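# Find the light check weight and set it on the dish

## Task

Of four check weights, one weighs less than the rest; use the balance to identify it, then rest it flat on the red dish while the other three stay off the dish. When the pans hold equal loads the balance pointer sits over white; otherwise it tilts toward the lighter pan. Apart from the weights and the dish, nothing may end up tipped over, and the balance must remain on the furniture it currently stands on.

## Robot and tools

ROBOTS. There are three identical i2rt Big YAM arms, arm1, arm2 and arm3. Each has six revolute joints, a two-finger gripper and a camera on the wrist. The hand reaches roughly 1.0 m out from the joint1 axis. Feet (base_link, scene frame, metres): arm1 at x=-0.017 y=+1.211 z=+0.828, quat_wxyz=(+0.030, -0.003, -0.002, -1.000); arm2 at x=+0.095 y=-0.011 z=+0.883, quat_wxyz=(+0.025, -0.002, -0.007, +1.000); arm3 at x=-0.083 y=-1.202 z=+0.816, quat_wxyz=(+0.086, +0.005, -0.002, +0.996). Each foot faces its own +x, so arm1 faces roughly -x... in practice arm1 and arm3 sit at either end along y and arm2 in the middle. The arms act independently and never wait for one another.

FRAMES. Every pose is in a single scene frame: origin on the floor, +z up. The reported hand point lies between the finger pads, about 1 cm short of the tips. The fingers extend along the hand's +z axis and close along its y axis. hand_target is the hand pose that the currently held joint targets would give; under load the hand may stop short of it, and printed positions get less exact at long reach.

JOINTS (radians, absolute, tolerance for done in brackets): joint1_rad -2.879..2.879 (0.045), base yaw, positive counter-clockwise seen from above, 0 = along the foot's +x. joint2_rad 0..3.141 (0.14), shoulder, 0 = upper arm pointing back about level, increasing lifts it up and forward. joint3_rad 0..3.019 (0.09), elbow, 0 = folded, increasing opens it. joint4_rad -1.692..1.57 (0.055), hand pitch, positive tilts fingers up. joint5_rad -1.57..1.57 (0.03), sideways hand swing, positive to the arm's right. joint6_rad -2.094..2.094 (0.035), hand roll, positive clockwise viewed from behind. gripper_m 0..0.093 (0.003), fingertip gap in metres; each finger pad pushes up to about 50-64 N, some grippers a bit stronger or weaker.

move. Top-level keys are arm1, arm2, arm3 (each optional; an omitted arm keeps its old command and may still be pushing) plus cameras. Each arm's value is its own object with: joints, a dict of absolute targets keyed by the joint names above; target, a list of 7 numbers [x, y, z, qw, qx, qy, qz] giving an absolute hand pose in the scene frame (metres, unit quaternion), reached by a straight-line path starting from the current hand_target; speed, the path's peak speed in m/s, 0.002..0.5, default 0.25, allowed only with target (rotation is capped at twice that value in rad/s); min_time_s, 0.1..8 s, the shortest duration for that arm's joint motions. When target is given, joints may contain only gripper_m. All motions in one call begin together; every hand path in a call ends at the same moment, paced by the slowest. A path runs between 0.5 and 10 s and an action at most 15 s. Each control step limits the commanded pose to within 100 mm and 20 degrees of the measured hand, and the IK favours position over orientation; expect errors of a centimetre or more, lag, overshoot of speed near full stretch, and no avoidance of obstacles or other arms. cameras takes names from arm1_cam_wrist, arm2_cam_wrist, arm3_cam_wrist, room_a, room_b, or all; [] means none; omitted means all for an empty move and none otherwise. An empty move reports full state, the scene number, and images. Unknown keys invalidate a call; out-of-range values get it refused, and a refusal or a stop cancels the remaining move, wait and finished_scene calls of that reply.

wait: seconds 0..10, no new commands; returns state and optional cameras. zoom_image: camera plus region [x0, y0, x1, y1] in pixels, origin top-left, each side at most 504; only cameras from the latest images. finished_scene: scene = current scene number (integer, 1 to 2); irreversible, and the goal must hold once the robots are left alone.

RESULTS. Per robot: joint_positions, Joint velocities (same order, rad/s and m/s for the gripper; within noise means still), joint torques (N m, biased and noisy, joints 3 and 4 wrap at ±28), hand, hand_target, joint_status and hand_status. The move line summarises each moved robot as done or its worst status, e.g. time_out. off_target: stopped away from target, possibly still pushing. time_out: targets get pulled to near the current position and the arm keeps pushing; listed under on_its_own; resend reported positions to relax it. not_followed / joint command not followed / pose unreachable: a safety check blocked the arm (gripper commands still run); the robot may keep trying. Robots under as last shown were not commanded and show stale lines. The pictures line gives image order; frames may lag the state slightly.

GRIPPER. Gripping a hard part at full force, gripper_m reads up to 0.005 below its width (sometimes up to 0.002 above); closed on nothing it reads 0.000-0.003. Command about 0.005 below the touch reading for a firm hold; open well above the reading to release.

CAMERAS. room_a and room_b are fixed; wrist cameras are fisheye. Calibrations are approximate (several mm and under a few degrees).

AVOID. Arms pressing hard on each other, including one gripper closing on another's fingers (ends the scene); the self-collision check can miss fingers, housings and wrist cameras. Knocking anything off the work area or to the floor, toppling the balance or other items, dropping a weight from height, releasing moving parts, slamming fixed objects. The arms do not stop on contact, and sustained pushing, holding loads or staying outstretched heats motors; a MOTOR HOT line warns at 85 °C and at 100 °C the arm goes limp for 30-60 s (keys show limit_stop_at_motor_heat; resend targets afterwards). Loose objects may occasionally be nudged by the scene itself.

Each tool is called by a JSON object that holds its "op" and its "data", one argument or row to a line.

## Session

{"op": "move", "data": {

}}

Scene clock: 0.00 s.
Joint torques (N m): no reading
Heat: arm1: hottest joint2_rad 37 °C; arm2: hottest joint2_rad 31 °C; arm3: hottest joint2_rad 36 °C.
Joint velocities: within noise
arm1.joint_positions: joint1_rad=+0.463 joint2_rad=+0.615 joint3_rad=+1.490 joint4_rad=-1.383 joint5_rad=+0.276 joint6_rad=+0.395 gripper_m=+0.09396
arm1.joint_status: not commanded
arm1.hand: x=-0.2166 y=+1.1519 z=+1.4100 quat_wxyz=(-0.119, -0.855, +0.016, +0.505) (m; scene frame)
arm1.hand_target: x=-0.2135 y=+1.1537 z=+1.4229 quat_wxyz=(-0.125, -0.847, +0.018, +0.516) (m; scene frame)
arm1.hand_status: not commanded
arm2.joint_positions: joint1_rad=+0.482 joint2_rad=+0.585 joint3_rad=+1.357 joint4_rad=-1.462 joint5_rad=+0.226 joint6_rad=+0.023 gripper_m=+0.09396
arm2.joint_status: not commanded
arm2.hand: x=-0.1095 y=-0.0683 z=+1.3892 quat_wxyz=(-0.010, +0.891, +0.138, -0.433) (m; scene frame)
arm2.hand_target: x=-0.1075 y=-0.0675 z=+1.4001 quat_wxyz=(-0.007, +0.885, +0.136, -0.444) (m; scene frame)
arm2.hand_status: not commanded
arm3.joint_positions: joint1_rad=-0.065 joint2_rad=+0.649 joint3_rad=+1.390 joint4_rad=-1.161 joint5_rad=-0.034 joint6_rad=-0.702 gripper_m=+0.09396
arm3.joint_status: not commanded
arm3.hand: x=-0.3410 y=-1.1470 z=+1.3892 quat_wxyz=(-0.236, +0.811, +0.203, -0.495) (m; scene frame)
arm3.hand_target: x=-0.3379 y=-1.1478 z=+1.4005 quat_wxyz=(-0.241, +0.804, +0.201, -0.504) (m; scene frame)
arm3.hand_status: not commanded
pictures: arm1_cam_wrist, arm2_cam_wrist, arm3_cam_wrist, room_a, room_b

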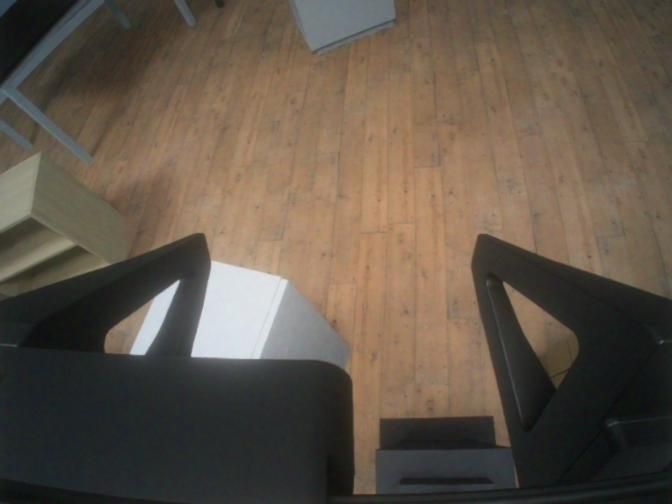

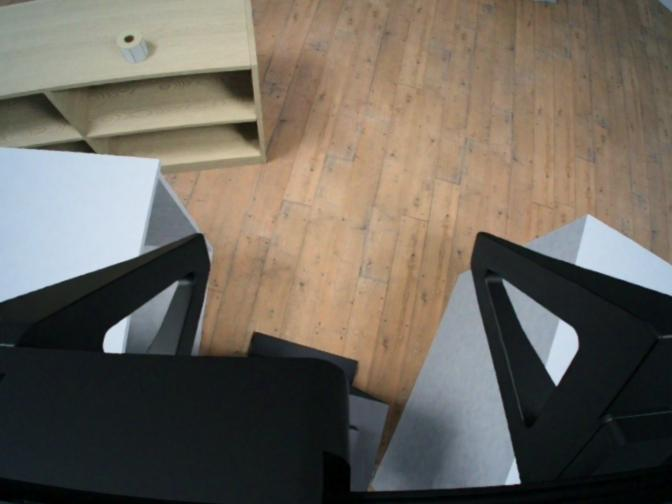

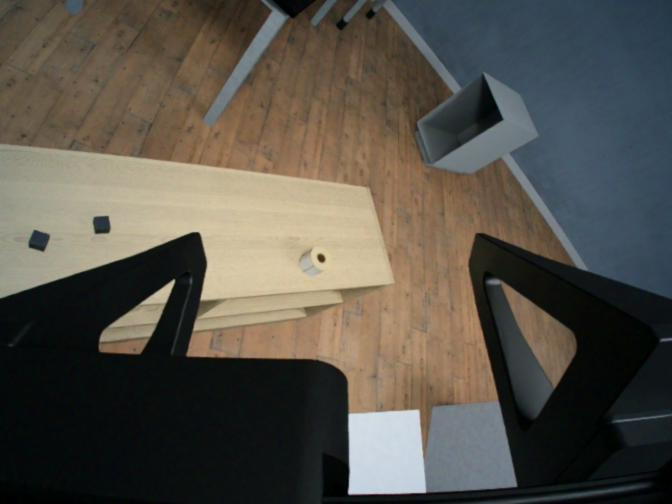

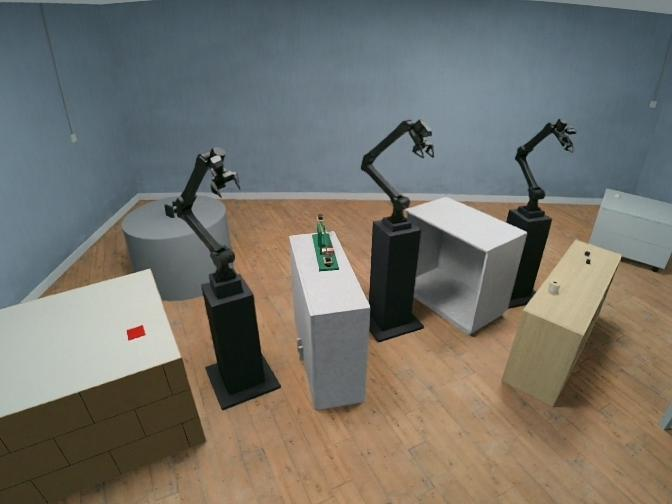

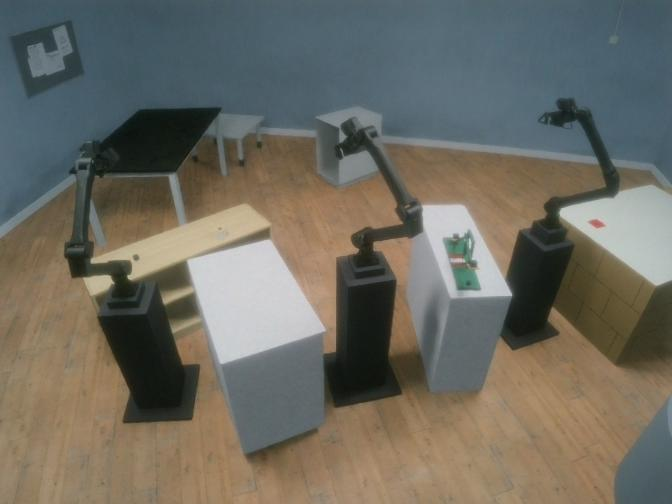

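{"op": "zoom_image", "data": {
  "camera": "room_b",
  "region": [420, 200, 520, 300]
}}

{"op": "zoom_image", "data": {
  "camera": "room_a",
  "region": [290, 200, 370, 280]
}}

{"op": "zoom_image", "data": {
  "camera": "room_a",
  "region": [500, 230, 630, 330]
}}

{"op": "zoom_image", "data": {
  "camera": "room_b",
  "region": [80, 200, 330, 380]
}}

{"op": "zoom_image", "data": {
  "camera": "room_a",
  "region": [0, 260, 200, 420]
}}

Scaled by 5.040 from the camera's 672x504 image, which has a finer 960x720 frame.

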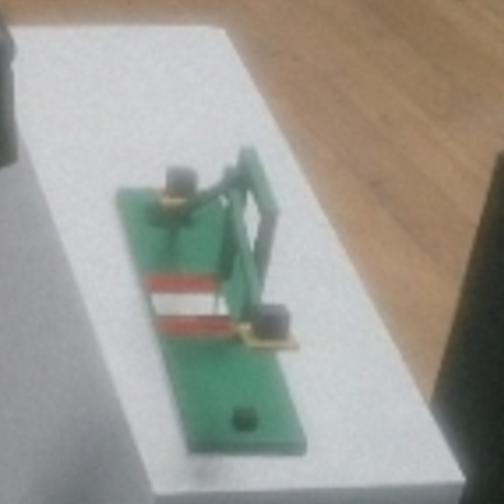

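Scaled by 6.300 from the camera's 672x504 image, which has a finer 960x720 frame.

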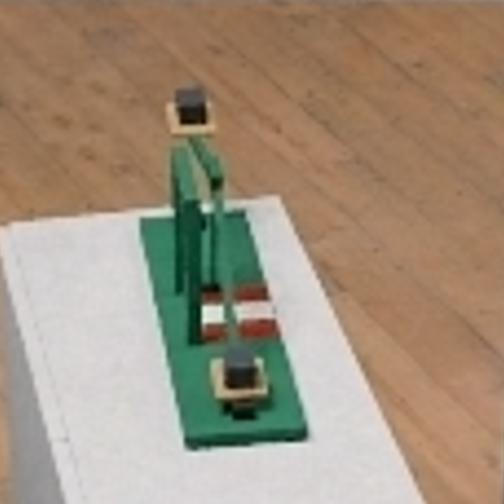

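Scaled by 3.877 from the camera's 672x504 image, which has a finer 960x720 frame.

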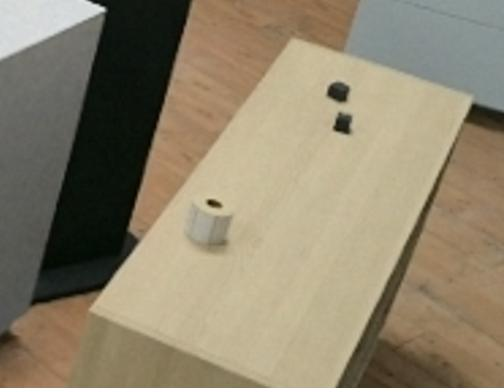

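Scaled by 2.016 from the camera's 672x504 image, which has a finer 960x720 frame.

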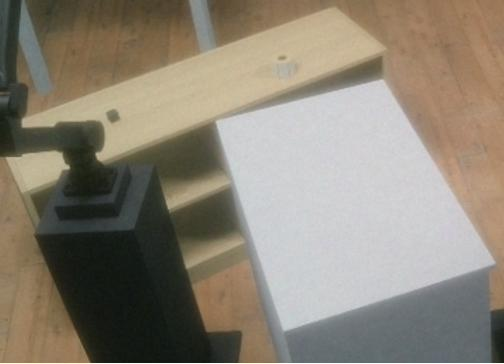

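Scaled by 2.520 from the camera's 672x504 image, which has a finer 960x720 frame.

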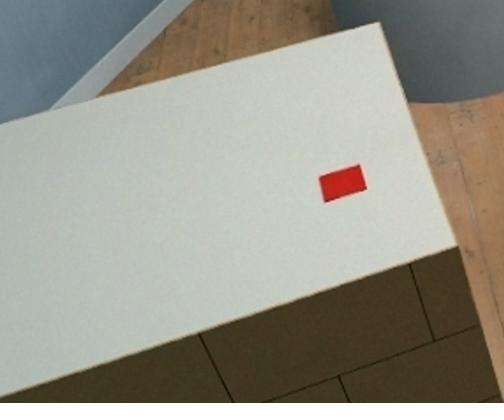

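{"op": "move", "data": {
  "arm1": {"joints":{"joint1_rad":1.68,"joint4_rad":-1.2,"joint5_rad":0,"joint6_rad":0}},
  "arm2": {"joints":{"joint1_rad":-1.54,"joint4_rad":-1.3,"joint5_rad":0,"joint6_rad":0}},
  "arm3": {"joints":{"joint1_rad":0.4,"joint4_rad":-1.3,"joint5_rad":0,"joint6_rad":0}},
  "cameras": ["arm1_cam_wrist","arm2_cam_wrist","arm3_cam_wrist"]
}}

{"op": "zoom_image", "data": {
  "camera": "arm2_cam_wrist",
  "region": [200, 50, 500, 350]
}}

{"op": "zoom_image", "data": {
  "camera": "arm1_cam_wrist",
  "region": [200, 50, 500, 350]
}}

Scene clock: 4.43 s.
Joint torques (N m): arm1=[1.14 3.08 10.32 2.67 -0.05 -0.24] | arm2=[0.56 2.43 10.97 2.41 -0.09 -0.01] | arm3=[-0.56 0.5 8.75 1.58 0.15 0.06]
Heat: arm1: hottest joint2_rad 37 °C; arm2: hottest joint2_rad 31 °C; arm3: hottest joint2_rad 36 °C.
move: arm1 done; arm2 done; arm3 done
Joint velocities: within noise
arm1.joint_positions: joint1_rad=+1.666 joint2_rad=+0.615 joint3_rad=+1.490 joint4_rad=-1.219 joint5_rad=+0.002 joint6_rad=+0.014 gripper_m=+0.09397
arm1.joint_status: all done
arm1.hand: x=+0.0222 y=+0.9870 z=+1.4429 quat_wxyz=(-0.439, -0.534, -0.618, +0.375) (m; scene frame)
arm1.hand_target: x=+0.0252 y=+0.9910 z=+1.4596 quat_wxyz=(-0.453, -0.516, -0.616, +0.386) (m; scene frame)
arm1.hand_status: not commanded
arm2.joint_positions: joint1_rad=-1.528 joint2_rad=+0.585 joint3_rad=+1.357 joint4_rad=-1.314 joint5_rad=+0.002 joint6_rad=+0.009 gripper_m=+0.09397
arm2.joint_status: all done
arm2.hand: x=+0.0957 y=+0.2108 z=+1.4211 quat_wxyz=(-0.354, +0.608, -0.618, -0.351) (m; scene frame)
arm2.hand_target: x=+0.0981 y=+0.2089 z=+1.4347 quat_wxyz=(-0.368, +0.601, -0.612, -0.359) (m; scene frame)
arm2.hand_status: not commanded
arm3.joint_positions: joint1_rad=+0.394 joint2_rad=+0.649 joint3_rad=+1.390 joint4_rad=-1.293 joint5_rad=-0.003 joint6_rad=-0.009 gripper_m=+0.09396
arm3.joint_status: all done
arm3.hand: x=-0.3261 y=-1.2606 z=+1.3596 quat_wxyz=(+0.050, +0.865, +0.103, -0.489) (m; scene frame)
arm3.hand_target: x=-0.3221 y=-1.2609 z=+1.3682 quat_wxyz=(+0.053, +0.862, +0.101, -0.494) (m; scene frame)
arm3.hand_status: not commanded
pictures: arm1_cam_wrist, arm2_cam_wrist, arm3_cam_wrist
camera_calibration:
arm1_cam_wrist: T_world_to_cam=[[-0.989115, -0.14713, -0.00224291, 0.170385], [-0.12082, 0.820749, -0.558367, 0.00127627], [0.0839936, -0.552018, -0.829591, 1.86754], [0, 0, 0, 1]] pos_world=[0.0118228, 1.05494, 1.55039]
arm2_cam_wrist: T_world_to_cam=[[0.999975, -0.00628925, -0.00318854, -0.0886782], [-0.00704351, -0.912221, -0.409637, 0.78039], [-0.000332345, 0.409649, -0.912243, 1.33417], [0, 0, 0, 1]] pos_world=[0.0946161, 0.164787, 1.53648]
arm3_cam_wrist: T_world_to_cam=[[-0.221937, 0.975055, 0.00351921, 1.15368], [0.895085, 0.205164, -0.395892, 1.09123], [-0.386739, -0.0847133, -0.91829, 1.14205], [0, 0, 0, 1]] pos_world=[-0.279028, -1.25203, 1.47669]

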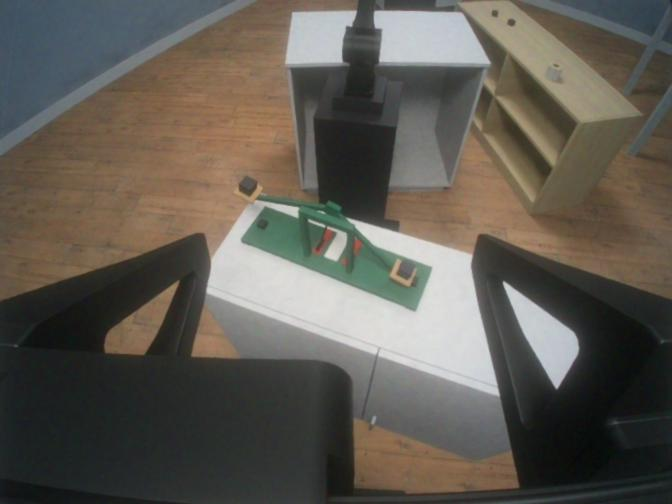

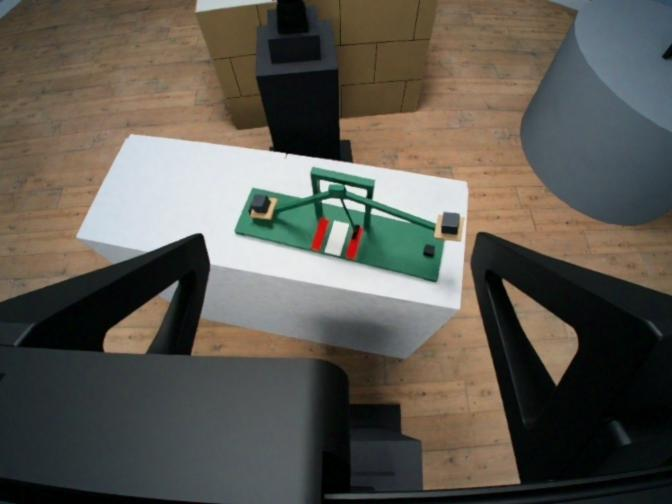

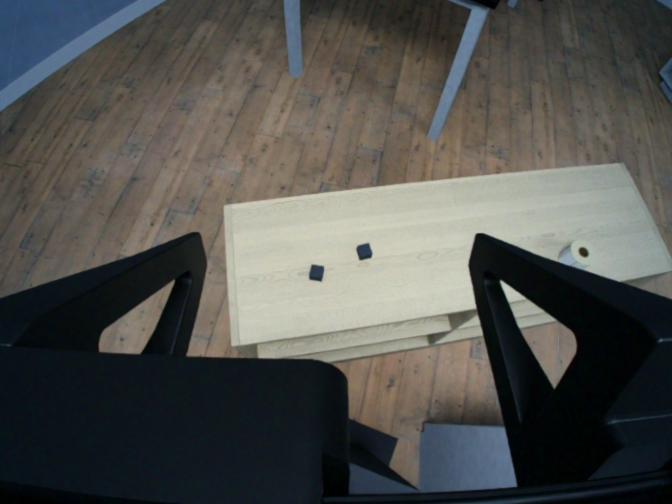

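Scaled by 1.680 from the camera's 672x504 image, which has a finer 960x720 frame.

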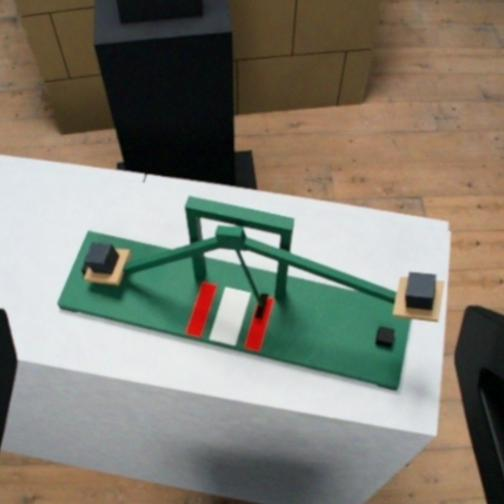

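Scaled by 1.680 from the camera's 672x504 image, which has a finer 960x720 frame.

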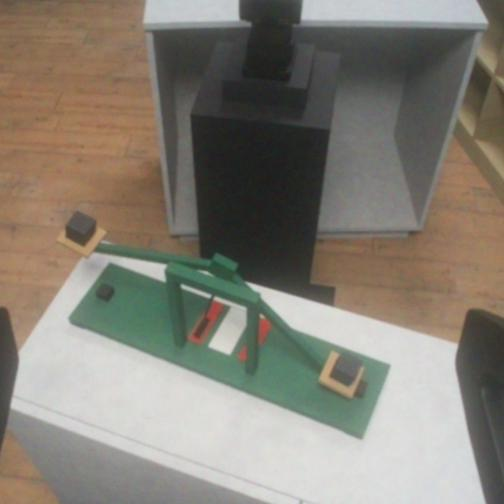

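{"op": "move", "data": {
  "arm1": {"target":[0.303,0.56,1.08,0.168,0.734,0.628,-0.197],"speed":0.35},
  "cameras": ["arm1_cam_wrist","arm2_cam_wrist"]
}}

{"op": "zoom_image", "data": {
  "camera": "arm2_cam_wrist",
  "region": [250, 50, 550, 350]
}}

Scene clock: 9.47 s.
Joint torques (N m): arm1=[0.26 -16.03 15.57 0.66 0.22 0.03] | arm2=[0.67 2.55 10.99 2.44 -0.1 -0.01] | arm3=[-0.56 0.5 8.77 1.59 0.14 0.05]
Heat: arm1: hottest joint2_rad 37 °C; arm2: hottest joint2_rad 31 °C; arm3: hottest joint2_rad 36 °C.
move: arm1 off_target
Joint velocities: within noise
arm1.joint_positions: joint1_rad=+2.029 joint2_rad=+1.998 joint3_rad=+2.013 joint4_rad=-1.208 joint5_rad=+0.315 joint6_rad=+0.603 gripper_m=+0.09397
arm1.joint_status: not commanded
arm1.hand: x=+0.2900 y=+0.5684 z=+1.0600 quat_wxyz=(-0.146, -0.733, -0.635, +0.196) (m; scene frame)
arm1.hand_target: x=+0.3025 y=+0.5612 z=+1.0799 quat_wxyz=(-0.169, -0.734, -0.628, +0.197) (m; scene frame)
arm1.hand_status: off_target (0.025 m and 2.6 deg from the pose sent, 0.627 m and 43.9 deg at the start)
arm2, arm3: as last shown
arm2.hand: x=+0.0958 y=+0.2108 z=+1.4211 quat_wxyz=(-0.354, +0.608, -0.618, -0.351) (m; scene frame)
pictures: arm1_cam_wrist, arm2_cam_wrist
camera_calibration:
arm1_cam_wrist: T_world_to_cam=[[-0.987932, 0.150384, 0.0370851, 0.16169], [0.154206, 0.977438, 0.144347, -0.750277], [-0.0145408, 0.148324, -0.988832, 1.0956], [0, 0, 0, 1]] pos_world=[0.291366, 0.54653, 1.18567]
arm2_cam_wrist: T_world_to_cam=[[0.999972, -0.00673594, -0.00316819, -0.0886364], [-0.00744266, -0.912218, -0.409637, 0.780427], [-0.000130791, 0.409649, -0.912243, 1.33415], [0, 0, 0, 1]] pos_world=[0.0946169, 0.164788, 1.53648]

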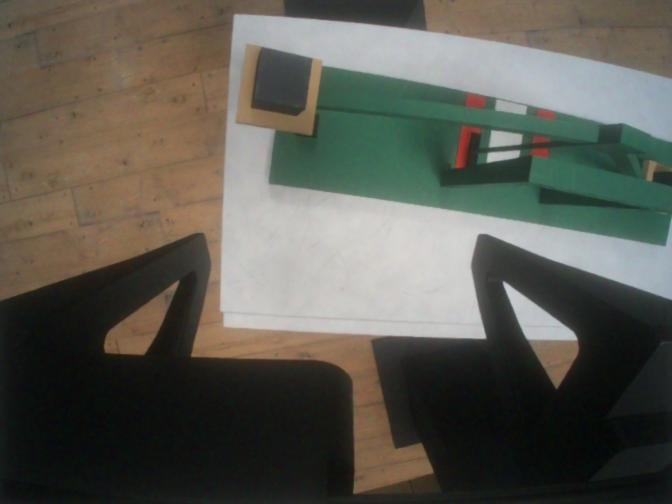

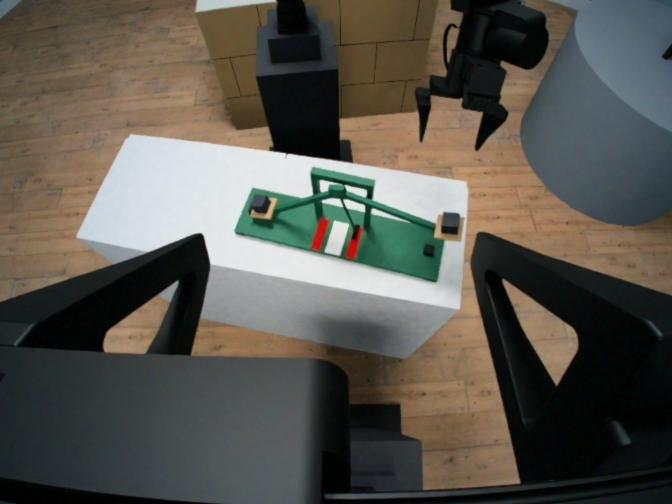

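Scaled by 1.680 from the camera's 672x504 image, which has a finer 960x720 frame.

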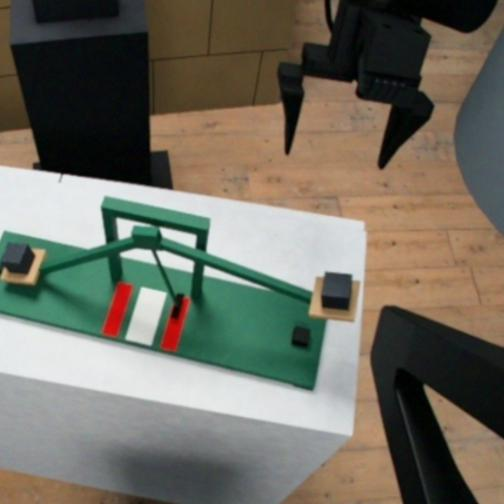

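{"op": "zoom_image", "data": {
  "camera": "arm1_cam_wrist",
  "region": [220, 20, 340, 140]
}}

{"op": "zoom_image", "data": {
  "camera": "arm2_cam_wrist",
  "region": [410, 180, 490, 260]
}}

Scaled by 4.200 from the camera's 672x504 image, which has a finer 960x720 frame.

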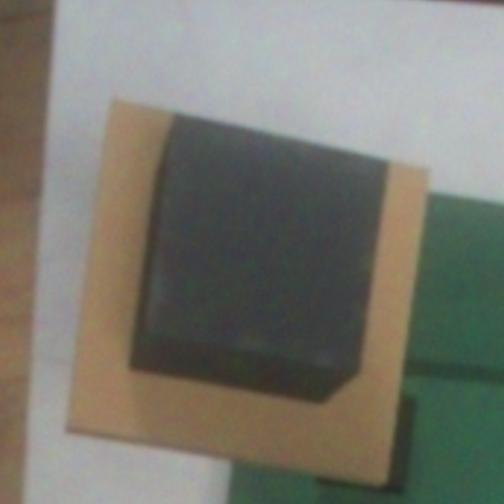

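Scaled by 6.300 from the camera's 672x504 image, which has a finer 960x720 frame.

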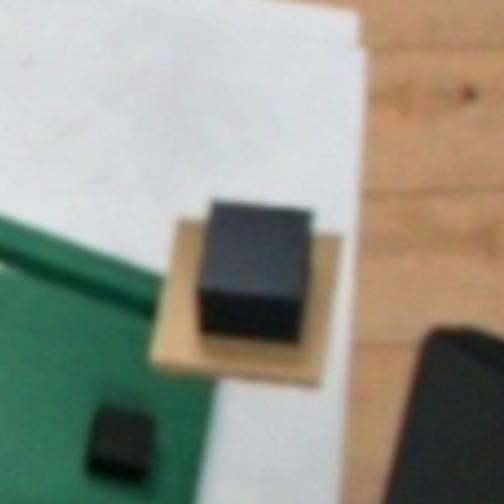

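{"op": "move", "data": {
  "arm1": {"target":[0.326,0.494,1.02,0.150,0.786,0.561,-0.211],"speed":0.2},
  "cameras": ["arm1_cam_wrist","arm2_cam_wrist"]
}}

{"op": "zoom_image", "data": {
  "camera": "arm2_cam_wrist",
  "region": [370, 100, 530, 260]
}}

Scene clock: 12.67 s.
Joint torques (N m): arm1=[0.21 -18.02 15.43 0.68 0.44 0.04] | arm2=[0.73 2.43 10.93 2.47 -0.1 -0.02] | arm3=[-0.5 0.5 8.76 1.58 0.15 0.05]
Heat: arm1: hottest joint2_rad 38 °C; arm2: hottest joint2_rad 31 °C; arm3: hottest joint2_rad 36 °C.
move: arm1 off_target
Joint velocities: within noise
arm1.joint_positions: joint1_rad=+2.029 joint2_rad=+2.304 joint3_rad=+2.390 joint4_rad=-1.332 joint5_rad=+0.377 joint6_rad=+0.773 gripper_m=+0.09397
arm1.joint_status: not commanded
arm1.hand: x=+0.3159 y=+0.5018 z=+1.0053 quat_wxyz=(-0.131, -0.784, -0.569, +0.209) (m; scene frame)
arm1.hand_target: x=+0.3255 y=+0.4951 z=+1.0200 quat_wxyz=(-0.151, -0.786, -0.561, +0.211) (m; scene frame)
arm1.hand_status: off_target (0.019 m and 2.3 deg from the pose sent, 0.092 m and 10.6 deg at the start)
arm2, arm3: as last shown
pictures: arm1_cam_wrist, arm2_cam_wrist
camera_calibration:
arm1_cam_wrist: T_world_to_cam=[[-0.947792, 0.31694, 0.035196, 0.105011], [0.318701, 0.937666, 0.138606, -0.707518], [0.0109278, 0.142587, -0.989722, 1.04757], [0, 0, 0, 1]] pos_world=[0.313567, 0.480764, 1.13118]
arm2_cam_wrist: T_world_to_cam=[[0.999972, -0.00673594, -0.00316819, -0.0886364], [-0.00744266, -0.912218, -0.409637, 0.780427], [-0.000130791, 0.409649, -0.912243, 1.33415], [0, 0, 0, 1]] pos_world=[0.0946169, 0.164788, 1.53648]

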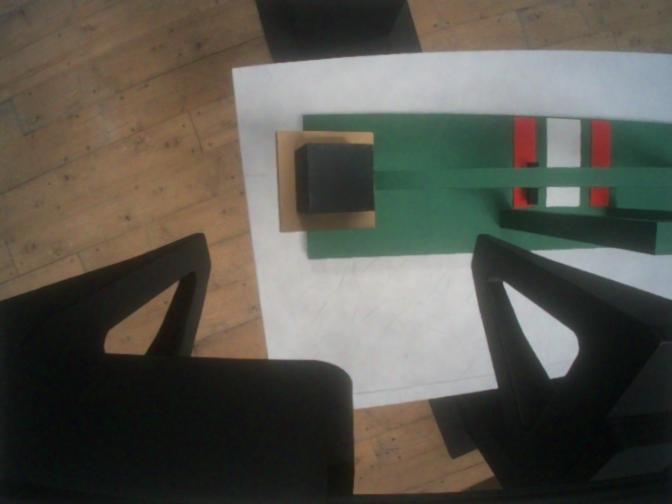

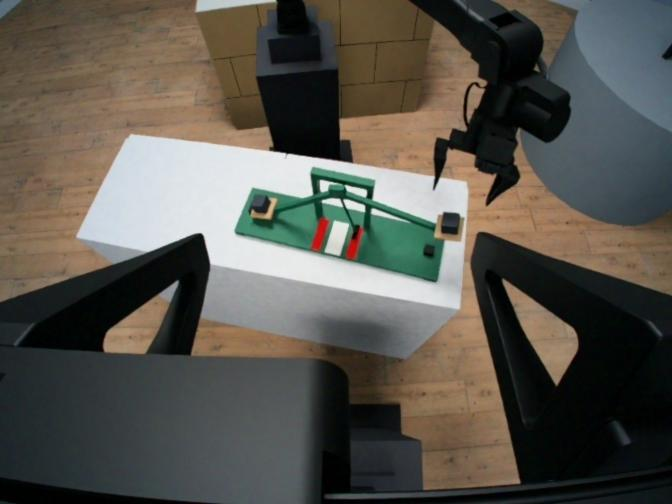

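Scaled by 3.150 from the camera's 672x504 image, which has a finer 960x720 frame.

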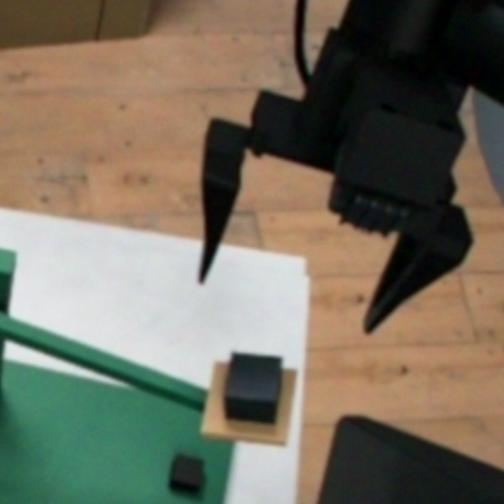

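{"op": "move", "data": {
  "arm1": {"target":[0.316,0.466,0.961,0.150,0.786,0.561,-0.211],"speed":0.1,"joints":{"gripper_m":0.062}},
  "cameras": ["arm1_cam_wrist","arm2_cam_wrist"]
}}

{"op": "zoom_image", "data": {
  "camera": "arm2_cam_wrist",
  "region": [370, 100, 530, 260]
}}

Scene clock: 14.53 s.
Joint torques (N m): arm1=[-1.61 -18.84 13.86 1.37 0.27 -0.22] | arm2=[0.85 2.43 10.91 2.47 -0.1 0] | arm3=[-0.67 0.44 8.75 1.61 0.14 0.05]
Heat: arm1: hottest joint3_rad 39 °C; arm2: hottest joint3_rad 32 °C; arm3: hottest joint2_rad 36 °C.
move: arm1 off_target
Joint velocities: within noise
arm1.joint_positions: joint1_rad=+2.019 joint2_rad=+2.384 joint3_rad=+2.390 joint4_rad=-1.250 joint5_rad=+0.373 joint6_rad=+0.771 gripper_m=+0.06210
arm1.joint_status: all done
arm1.hand: x=+0.3183 y=+0.4809 z=+0.9495 quat_wxyz=(-0.132, -0.787, -0.566, +0.208) (m; scene frame)
arm1.hand_target: x=+0.3155 y=+0.4668 z=+0.9613 quat_wxyz=(-0.150, -0.786, -0.561, +0.211) (m; scene frame)
arm1.hand_status: off_target (0.019 m and 2.2 deg from the pose sent, 0.057 m and 2.3 deg at the start)
arm2, arm3: as last shown
pictures: arm1_cam_wrist, arm2_cam_wrist
camera_calibration:
arm1_cam_wrist: T_world_to_cam=[[-0.945527, 0.324019, 0.0314806, 0.115221], [0.32515, 0.935196, 0.140306, -0.683449], [0.0160214, 0.142899, -0.989608, 0.993434], [0, 0, 0, 1]] pos_world=[0.315252, 0.459865, 1.07537]
arm2_cam_wrist: T_world_to_cam=[[0.999972, -0.00673594, -0.00316819, -0.0886364], [-0.00744266, -0.912218, -0.409637, 0.780427], [-0.000130791, 0.409649, -0.912243, 1.33415], [0, 0, 0, 1]] pos_world=[0.0946169, 0.164788, 1.53648]

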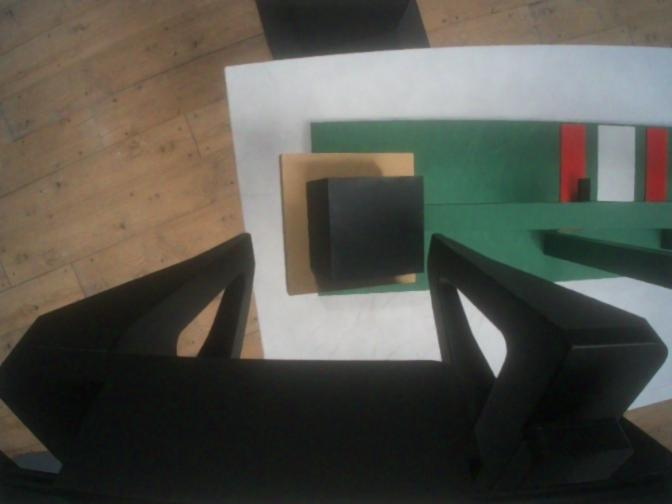

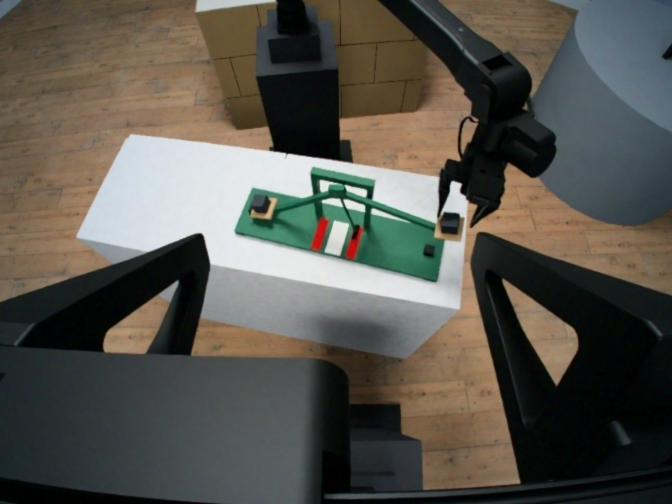

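Scaled by 3.150 from the camera's 672x504 image, which has a finer 960x720 frame.

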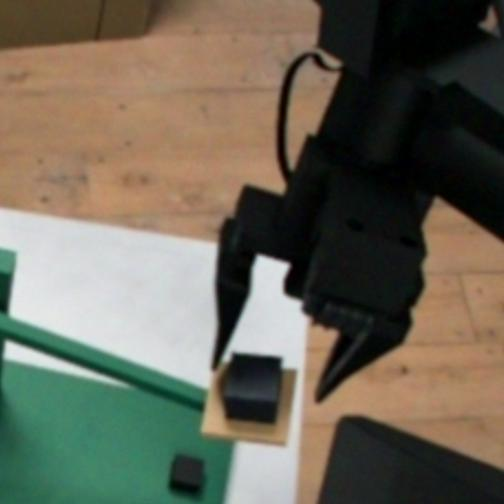

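{"op": "move", "data": {
  "arm1": {"target":[0.301,0.459,0.955,0.150,0.786,0.561,-0.211],"speed":0.1},
  "cameras": ["arm1_cam_wrist"]
}}

Scene clock: 16.03 s.
Joint torques (N m): arm1=[-1.14 -19.43 11.82 1.47 0.26 -0.26] | arm2=[0.62 2.37 11.03 2.44 -0.1 -0.01] | arm3=[-0.56 0.44 8.76 1.59 0.15 0.06]
Heat: arm1: hottest joint3_rad 40 °C; arm2: hottest joint3_rad 32 °C; arm3: hottest joint2_rad 36 °C.
move: arm1 done
Joint velocities: within noise
arm1.joint_positions: joint1_rad=+1.994 joint2_rad=+2.384 joint3_rad=+2.390 joint4_rad=-1.223 joint5_rad=+0.365 joint6_rad=+0.751 gripper_m=+0.06210
arm1.joint_status: not commanded
arm1.hand: x=+0.3042 y=+0.4679 z=+0.9513 quat_wxyz=(-0.141, -0.788, -0.562, +0.209) (m; scene frame)
arm1.hand_target: x=+0.3008 y=+0.4592 z=+0.9551 quat_wxyz=(-0.150, -0.786, -0.561, +0.211) (m; scene frame)
arm1.hand_status: done (0.010 m and 1.1 deg from the pose sent, 0.028 m and 2.2 deg at the start)
arm2, arm3: as last shown
pictures: arm1_cam_wrist
camera_calibration:
arm1_cam_wrist: T_world_to_cam=[[-0.944315, 0.328664, 0.0158096, 0.118433], [0.327913, 0.935999, 0.127978, -0.656439], [0.027264, 0.126035, -0.991651, 1.00373], [0, 0, 0, 1]] pos_world=[0.299727, 0.448996, 1.07749]

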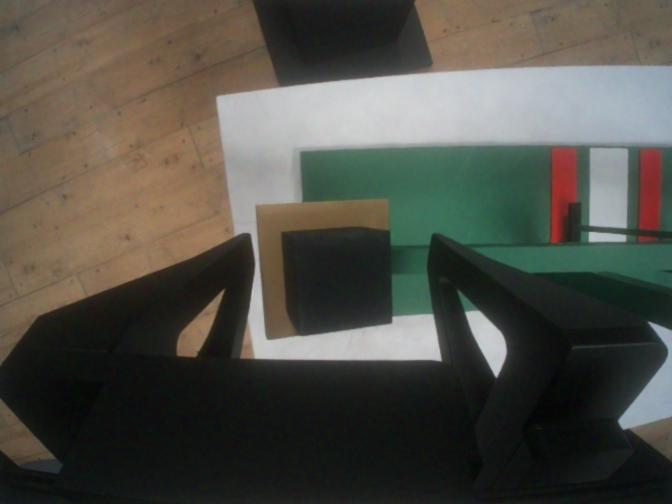

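{"op": "move", "data": {
  "arm1": {"joints":{"gripper_m":0.034}}
}}

{"op": "move", "data": {
  "arm1": {"joints":{"gripper_m":0.021}},
  "cameras": ["arm1_cam_wrist"]
}}

Scene clock: 16.83 s.
Joint torques (N m): arm1=[-1.32 -19.31 11.93 1.43 0.23 -0.2] | arm2=[0.79 2.37 10.97 2.43 -0.09 -0.01] | arm3=[-0.56 0.56 8.76 1.59 0.14 0.05]
Heat: arm1: hottest joint3_rad 40 °C; arm2: hottest joint3_rad 32 °C; arm3: hottest joint2_rad 36 °C.
move: arm1 done
Joint velocities: within noise
arm1.joint_positions: joint1_rad=+1.994 joint2_rad=+2.384 joint3_rad=+2.390 joint4_rad=-1.222 joint5_rad=+0.364 joint6_rad=+0.750 gripper_m=+0.03495
arm1.joint_status: all done
arm1.hand: x=+0.3043 y=+0.4679 z=+0.9513 quat_wxyz=(-0.141, -0.788, -0.562, +0.209) (m; scene frame)
arm1.hand_target: x=+0.3007 y=+0.4592 z=+0.9551 quat_wxyz=(-0.150, -0.786, -0.561, +0.211) (m; scene frame)
arm1.hand_status: not commanded
arm2, arm3: as last shown
pictures: none

Scene clock: 17.27 s.
Joint torques (N m): arm1=[-0.91 -19.19 11.95 1.59 0.27 -0.21] | arm2=[0.62 2.37 10.93 2.44 -0.1 0] | arm3=[-0.67 0.5 8.76 1.62 0.16 0.05]
Heat: arm1: hottest joint3_rad 40 °C; arm2: hottest joint3_rad 32 °C; arm3: hottest joint2_rad 36 °C.
move: arm1 off_target
Joint velocities: within noise
arm1.joint_positions: joint1_rad=+1.994 joint2_rad=+2.384 joint3_rad=+2.390 joint4_rad=-1.222 joint5_rad=+0.364 joint6_rad=+0.749 gripper_m=+0.03466
arm1.joint_status: gripper_m off_target (ended at +0.03467, target +0.02100)
arm1.hand: x=+0.3043 y=+0.4679 z=+0.9513 quat_wxyz=(-0.141, -0.788, -0.562, +0.209) (m; scene frame)
arm1.hand_target: x=+0.3007 y=+0.4592 z=+0.9551 quat_wxyz=(-0.150, -0.786, -0.561, +0.211) (m; scene frame)
arm1.hand_status: not commanded
arm2, arm3: as last shown
pictures: arm1_cam_wrist
camera_calibration:
arm1_cam_wrist: T_world_to_cam=[[-0.944947, 0.326833, 0.0160009, 0.119432], [0.326114, 0.936588, 0.128271, -0.656532], [0.0269369, 0.126427, -0.99161, 1.00351], [0, 0, 0, 1]] pos_world=[0.29993, 0.448995, 1.07739]

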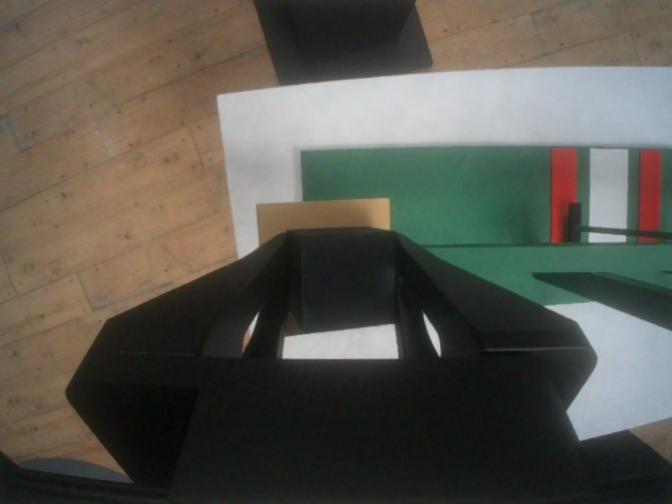

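{"op": "move", "data": {
  "arm1": {"target":[0.301,0.47,1.06,0.150,0.786,0.561,-0.211],"speed":0.12},
  "cameras": ["arm1_cam_wrist","arm2_cam_wrist"]
}}

Scene clock: 19.90 s.
Joint torques (N m): arm1=[-0.73 -19.55 15.77 0.68 0.38 -0.15] | arm2=[0.62 2.55 10.95 2.48 -0.11 -0.02] | arm3=[-0.56 0.62 8.73 1.61 0.14 0.05]
Heat: arm1: hottest joint3_rad 41 °C; arm2: hottest joint3_rad 32 °C; arm3: hottest joint2_rad 36 °C.
move: arm1 off_target
Joint velocities: within noise
arm1.joint_positions: joint1_rad=+1.994 joint2_rad=+2.435 joint3_rad=+2.712 joint4_rad=-1.523 joint5_rad=+0.364 joint6_rad=+0.749 gripper_m=+0.03464
arm1.joint_status: not commanded
arm1.hand: x=+0.2998 y=+0.4780 z=+1.0343 quat_wxyz=(-0.126, -0.788, -0.566, +0.207) (m; scene frame)
arm1.hand_target: x=+0.3001 y=+0.4715 z=+1.0598 quat_wxyz=(-0.152, -0.786, -0.561, +0.212) (m; scene frame)
arm1.hand_status: off_target (0.027 m and 2.8 deg from the pose sent, 0.109 m and 1.1 deg at the start)
arm2, arm3: as last shown
pictures: arm1_cam_wrist, arm2_cam_wrist
camera_calibration:
arm1_cam_wrist: T_world_to_cam=[[-0.944495, 0.32632, 0.0379991, 0.0878963], [0.328265, 0.932814, 0.148663, -0.695023], [0.0130655, 0.152885, -0.988158, 1.07268], [0, 0, 0, 1]] pos_world=[0.297154, 0.455647, 1.15996]
arm2_cam_wrist: T_world_to_cam=[[0.999972, -0.00673594, -0.00316819, -0.0886364], [-0.00744266, -0.912218, -0.409637, 0.780427], [-0.000130791, 0.409649, -0.912243, 1.33415], [0, 0, 0, 1]] pos_world=[0.0946169, 0.164788, 1.53648]

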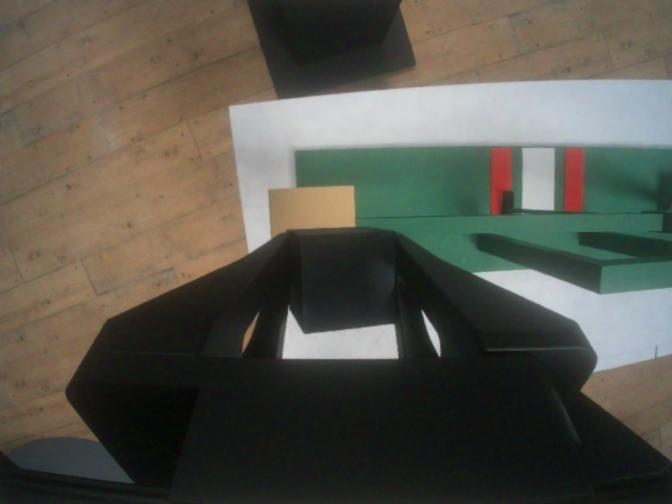

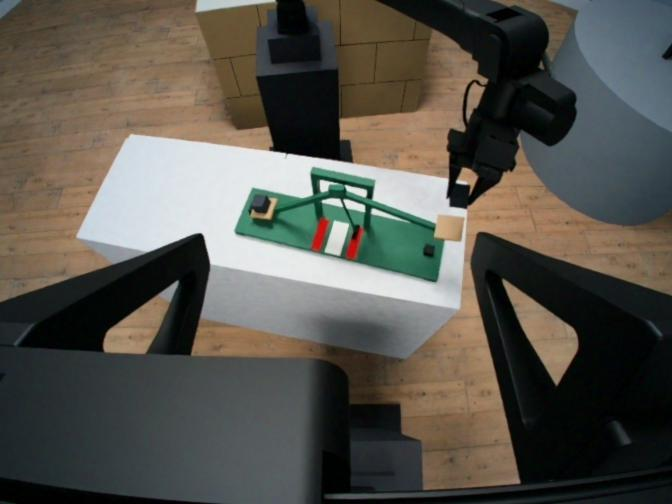

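{"op": "move", "data": {
  "arm1": {"joints":{"joint1_rad":-1.2,"joint2_rad":1.55,"joint3_rad":1.75,"joint4_rad":-1.42,"joint5_rad":0,"joint6_rad":0},"min_time_s":2.5},
  "cameras": ["arm1_cam_wrist","room_a"]
}}

Scene clock: 23.43 s.
Joint torques (N m): arm1=[-0.38 -12.57 11.58 1.44 -0.02 -0.24] | arm2=[0.67 2.37 11 2.47 -0.1 0] | arm3=[-0.56 0.44 8.75 1.62 0.15 0.05]
Heat: arm1: hottest joint3_rad 42 °C; arm2: hottest joint3_rad 33 °C; arm3: hottest joint2_rad 36 °C.
move: arm1 done
Joint velocities: within noise
arm1.joint_positions: joint1_rad=-1.199 joint2_rad=+1.573 joint3_rad=+1.736 joint4_rad=-1.435 joint5_rad=+0.002 joint6_rad=+0.015 gripper_m=+0.03464
arm1.joint_status: all done
arm1.hand: x=-0.2404 y=+1.7040 z=+1.1613 quat_wxyz=(+0.076, -0.829, +0.540, +0.127) (m; scene frame)
arm1.hand_target: x=-0.2406 y=+1.7051 z=+1.1808 quat_wxyz=(+0.090, -0.829, +0.532, +0.148) (m; scene frame)
arm1.hand_status: not commanded
arm2.joint_positions: joint1_rad=-1.528 joint2_rad=+0.585 joint3_rad=+1.357 joint4_rad=-1.314 joint5_rad=+0.002 joint6_rad=+0.009 gripper_m=+0.09397
arm2.joint_status: not commanded
arm2.hand: x=+0.0958 y=+0.2108 z=+1.4211 quat_wxyz=(-0.354, +0.608, -0.618, -0.351) (m; scene frame)
arm2.hand_target: x=+0.0981 y=+0.2089 z=+1.4347 quat_wxyz=(-0.368, +0.601, -0.612, -0.359) (m; scene frame)
arm2.hand_status: not commanded
arm3.joint_positions: joint1_rad=+0.394 joint2_rad=+0.649 joint3_rad=+1.390 joint4_rad=-1.293 joint5_rad=-0.003 joint6_rad=-0.009 gripper_m=+0.09396
arm3.joint_status: not commanded
arm3.hand: x=-0.3261 y=-1.2606 z=+1.3596 quat_wxyz=(+0.050, +0.865, +0.103, -0.489) (m; scene frame)
arm3.hand_target: x=-0.3221 y=-1.2609 z=+1.3682 quat_wxyz=(+0.053, +0.862, +0.101, -0.494) (m; scene frame)
arm3.hand_status: not commanded
pictures: arm1_cam_wrist, room_a
camera_calibration:
arm1_cam_wrist: T_world_to_cam=[[0.913272, 0.407275, -0.007889, -0.465289], [0.386286, -0.859735, 0.334125, 1.17287], [0.129298, -0.308194, -0.942496, 1.77833], [0, 0, 0, 1]] pos_world=[-0.258064, 1.74593, 1.28051]

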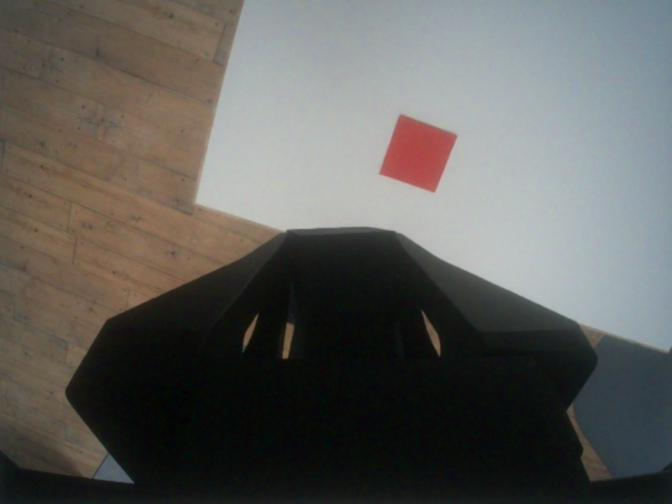

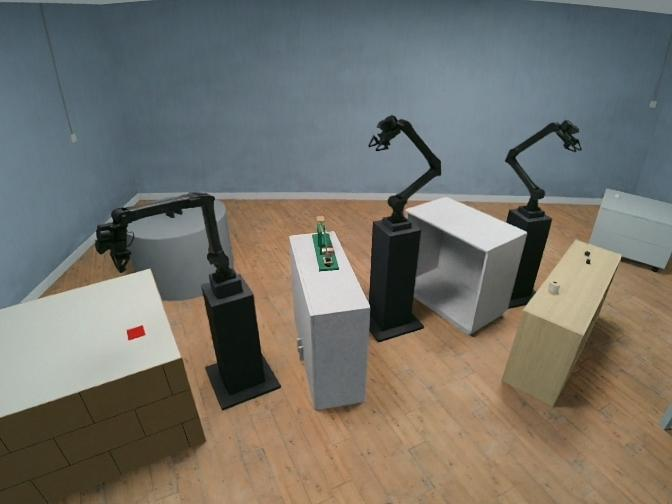

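{"op": "move", "data": {
  "arm1": {"target":[-0.15,1.70,0.95,-0.174,0.715,-0.6496,-0.191],"speed":0.3},
  "cameras": ["arm1_cam_wrist","room_a"]
}}

{"op": "zoom_image", "data": {
  "camera": "room_a",
  "region": [60, 200, 220, 360]
}}

Scene clock: 26.00 s.
Joint torques (N m): arm1=[-0.97 -10.11 10.47 1.95 0.2 0.01] | arm2=[0.67 2.37 10.96 2.4 -0.11 -0.01] | arm3=[-0.62 0.44 8.75 1.61 0.14 0.05]
Heat: arm1: hottest joint3_rad 42 °C; arm2: hottest joint3_rad 33 °C; arm3: hottest joint2_rad 36 °C.
move: arm1 off_target
Joint velocities: within noise
arm1.joint_positions: joint1_rad=-1.313 joint2_rad=+1.470 joint3_rad=+0.960 joint4_rad=-0.593 joint5_rad=+0.109 joint6_rad=+0.165 gripper_m=+0.03464
arm1.joint_status: not commanded
arm1.hand: x=-0.1527 y=+1.6889 z=+0.9338 quat_wxyz=(+0.161, -0.729, +0.643, +0.171) (m; scene frame)
arm1.hand_target: x=-0.1498 y=+1.6996 z=+0.9501 quat_wxyz=(+0.174, -0.715, +0.650, +0.191) (m; scene frame)
arm1.hand_status: off_target (0.020 m and 3.2 deg from the pose sent, 0.230 m and 22.6 deg at the start)
arm2, arm3: as last shown
pictures: arm1_cam_wrist, room_a
camera_calibration:
arm1_cam_wrist: T_world_to_cam=[[0.992374, 0.121976, 0.0177386, -0.0709831], [0.117514, -0.979694, 0.162449, 1.5239], [0.0371934, -0.159125, -0.986558, 1.32323], [0, 0, 0, 1]] pos_world=[-0.157853, 1.71217, 1.05915]

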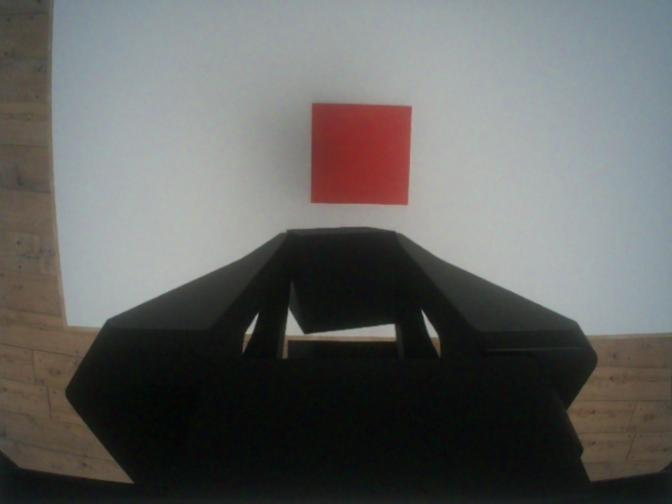

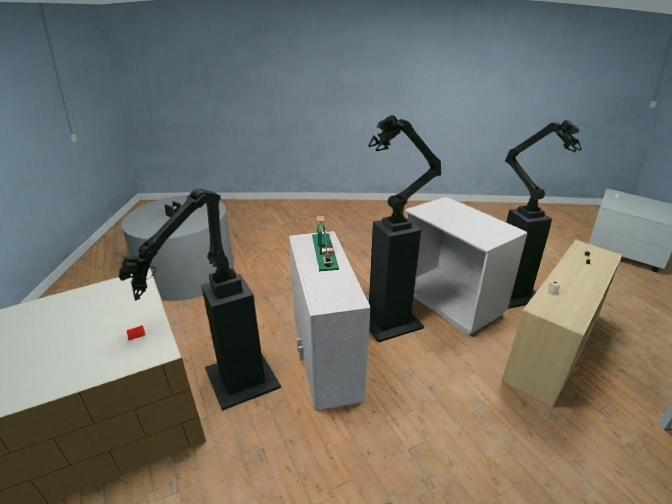

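Scaled by 3.150 from the camera's 672x504 image, which has a finer 960x720 frame.

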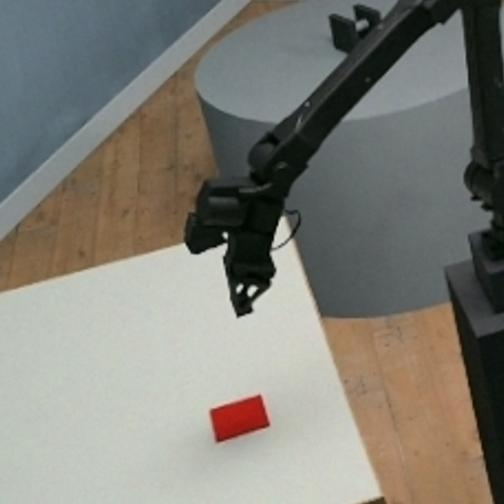

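{"op": "move", "data": {
  "arm1": {"target":[-0.134,1.763,0.766,-0.174,0.715,-0.6496,-0.191],"speed":0.2},
  "cameras": ["arm1_cam_wrist","room_a"]
}}

{"op": "zoom_image", "data": {
  "camera": "room_a",
  "region": [90, 260, 190, 360]
}}

Scene clock: 28.27 s.
Joint torques (N m): arm1=[-1.49 -11.52 9.68 1.85 0.04 -0.25] | arm2=[0.62 2.32 10.93 2.47 -0.11 0] | arm3=[-0.62 0.44 8.77 1.61 0.15 0.05]
Heat: arm1: hottest joint3_rad 42 °C; arm2: hottest joint3_rad 34 °C; arm3: hottest joint2_rad 36 °C.
move: arm1 off_target
Joint velocities: within noise
arm1.joint_positions: joint1_rad=-1.387 joint2_rad=+1.917 joint3_rad=+0.937 joint4_rad=-0.125 joint5_rad=+0.078 joint6_rad=+0.129 gripper_m=+0.03464
arm1.joint_status: not commanded
arm1.hand: x=-0.1341 y=+1.7364 z=+0.7518 quat_wxyz=(+0.157, -0.720, +0.654, +0.170) (m; scene frame)
arm1.hand_target: x=-0.1335 y=+1.7620 z=+0.7670 quat_wxyz=(+0.174, -0.715, +0.650, +0.191) (m; scene frame)
arm1.hand_status: off_target (0.030 m and 3.2 deg from the pose sent, 0.184 m and 3.2 deg at the start)
arm2, arm3: as last shown
pictures: arm1_cam_wrist, room_a
camera_calibration:
arm1_cam_wrist: T_world_to_cam=[[0.995396, 0.0955354, 0.00767059, -0.0381726], [0.0928639, -0.981163, 0.1694, 1.59181], [0.0237098, -0.167908, -0.985518, 1.16325], [0, 0, 0, 1]] pos_world=[-0.137405, 1.76079, 0.877042]

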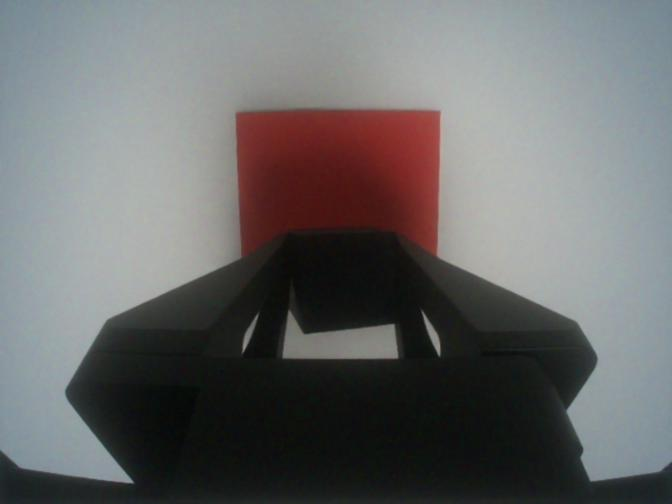

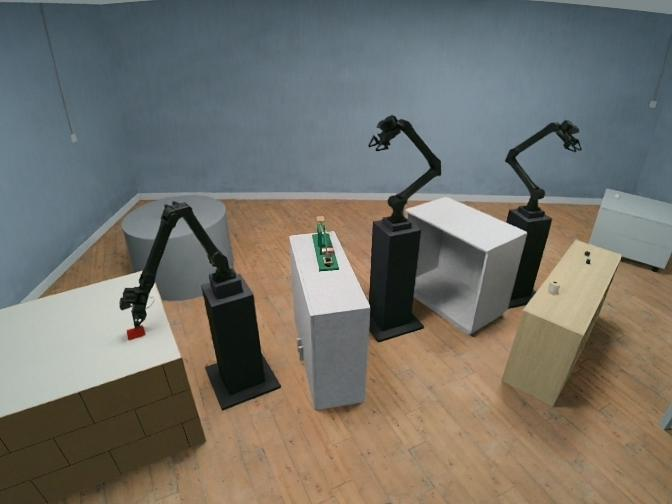

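Scaled by 5.040 from the camera's 672x504 image, which has a finer 960x720 frame.

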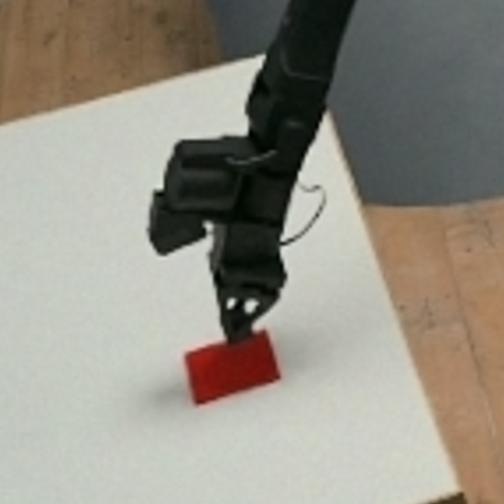

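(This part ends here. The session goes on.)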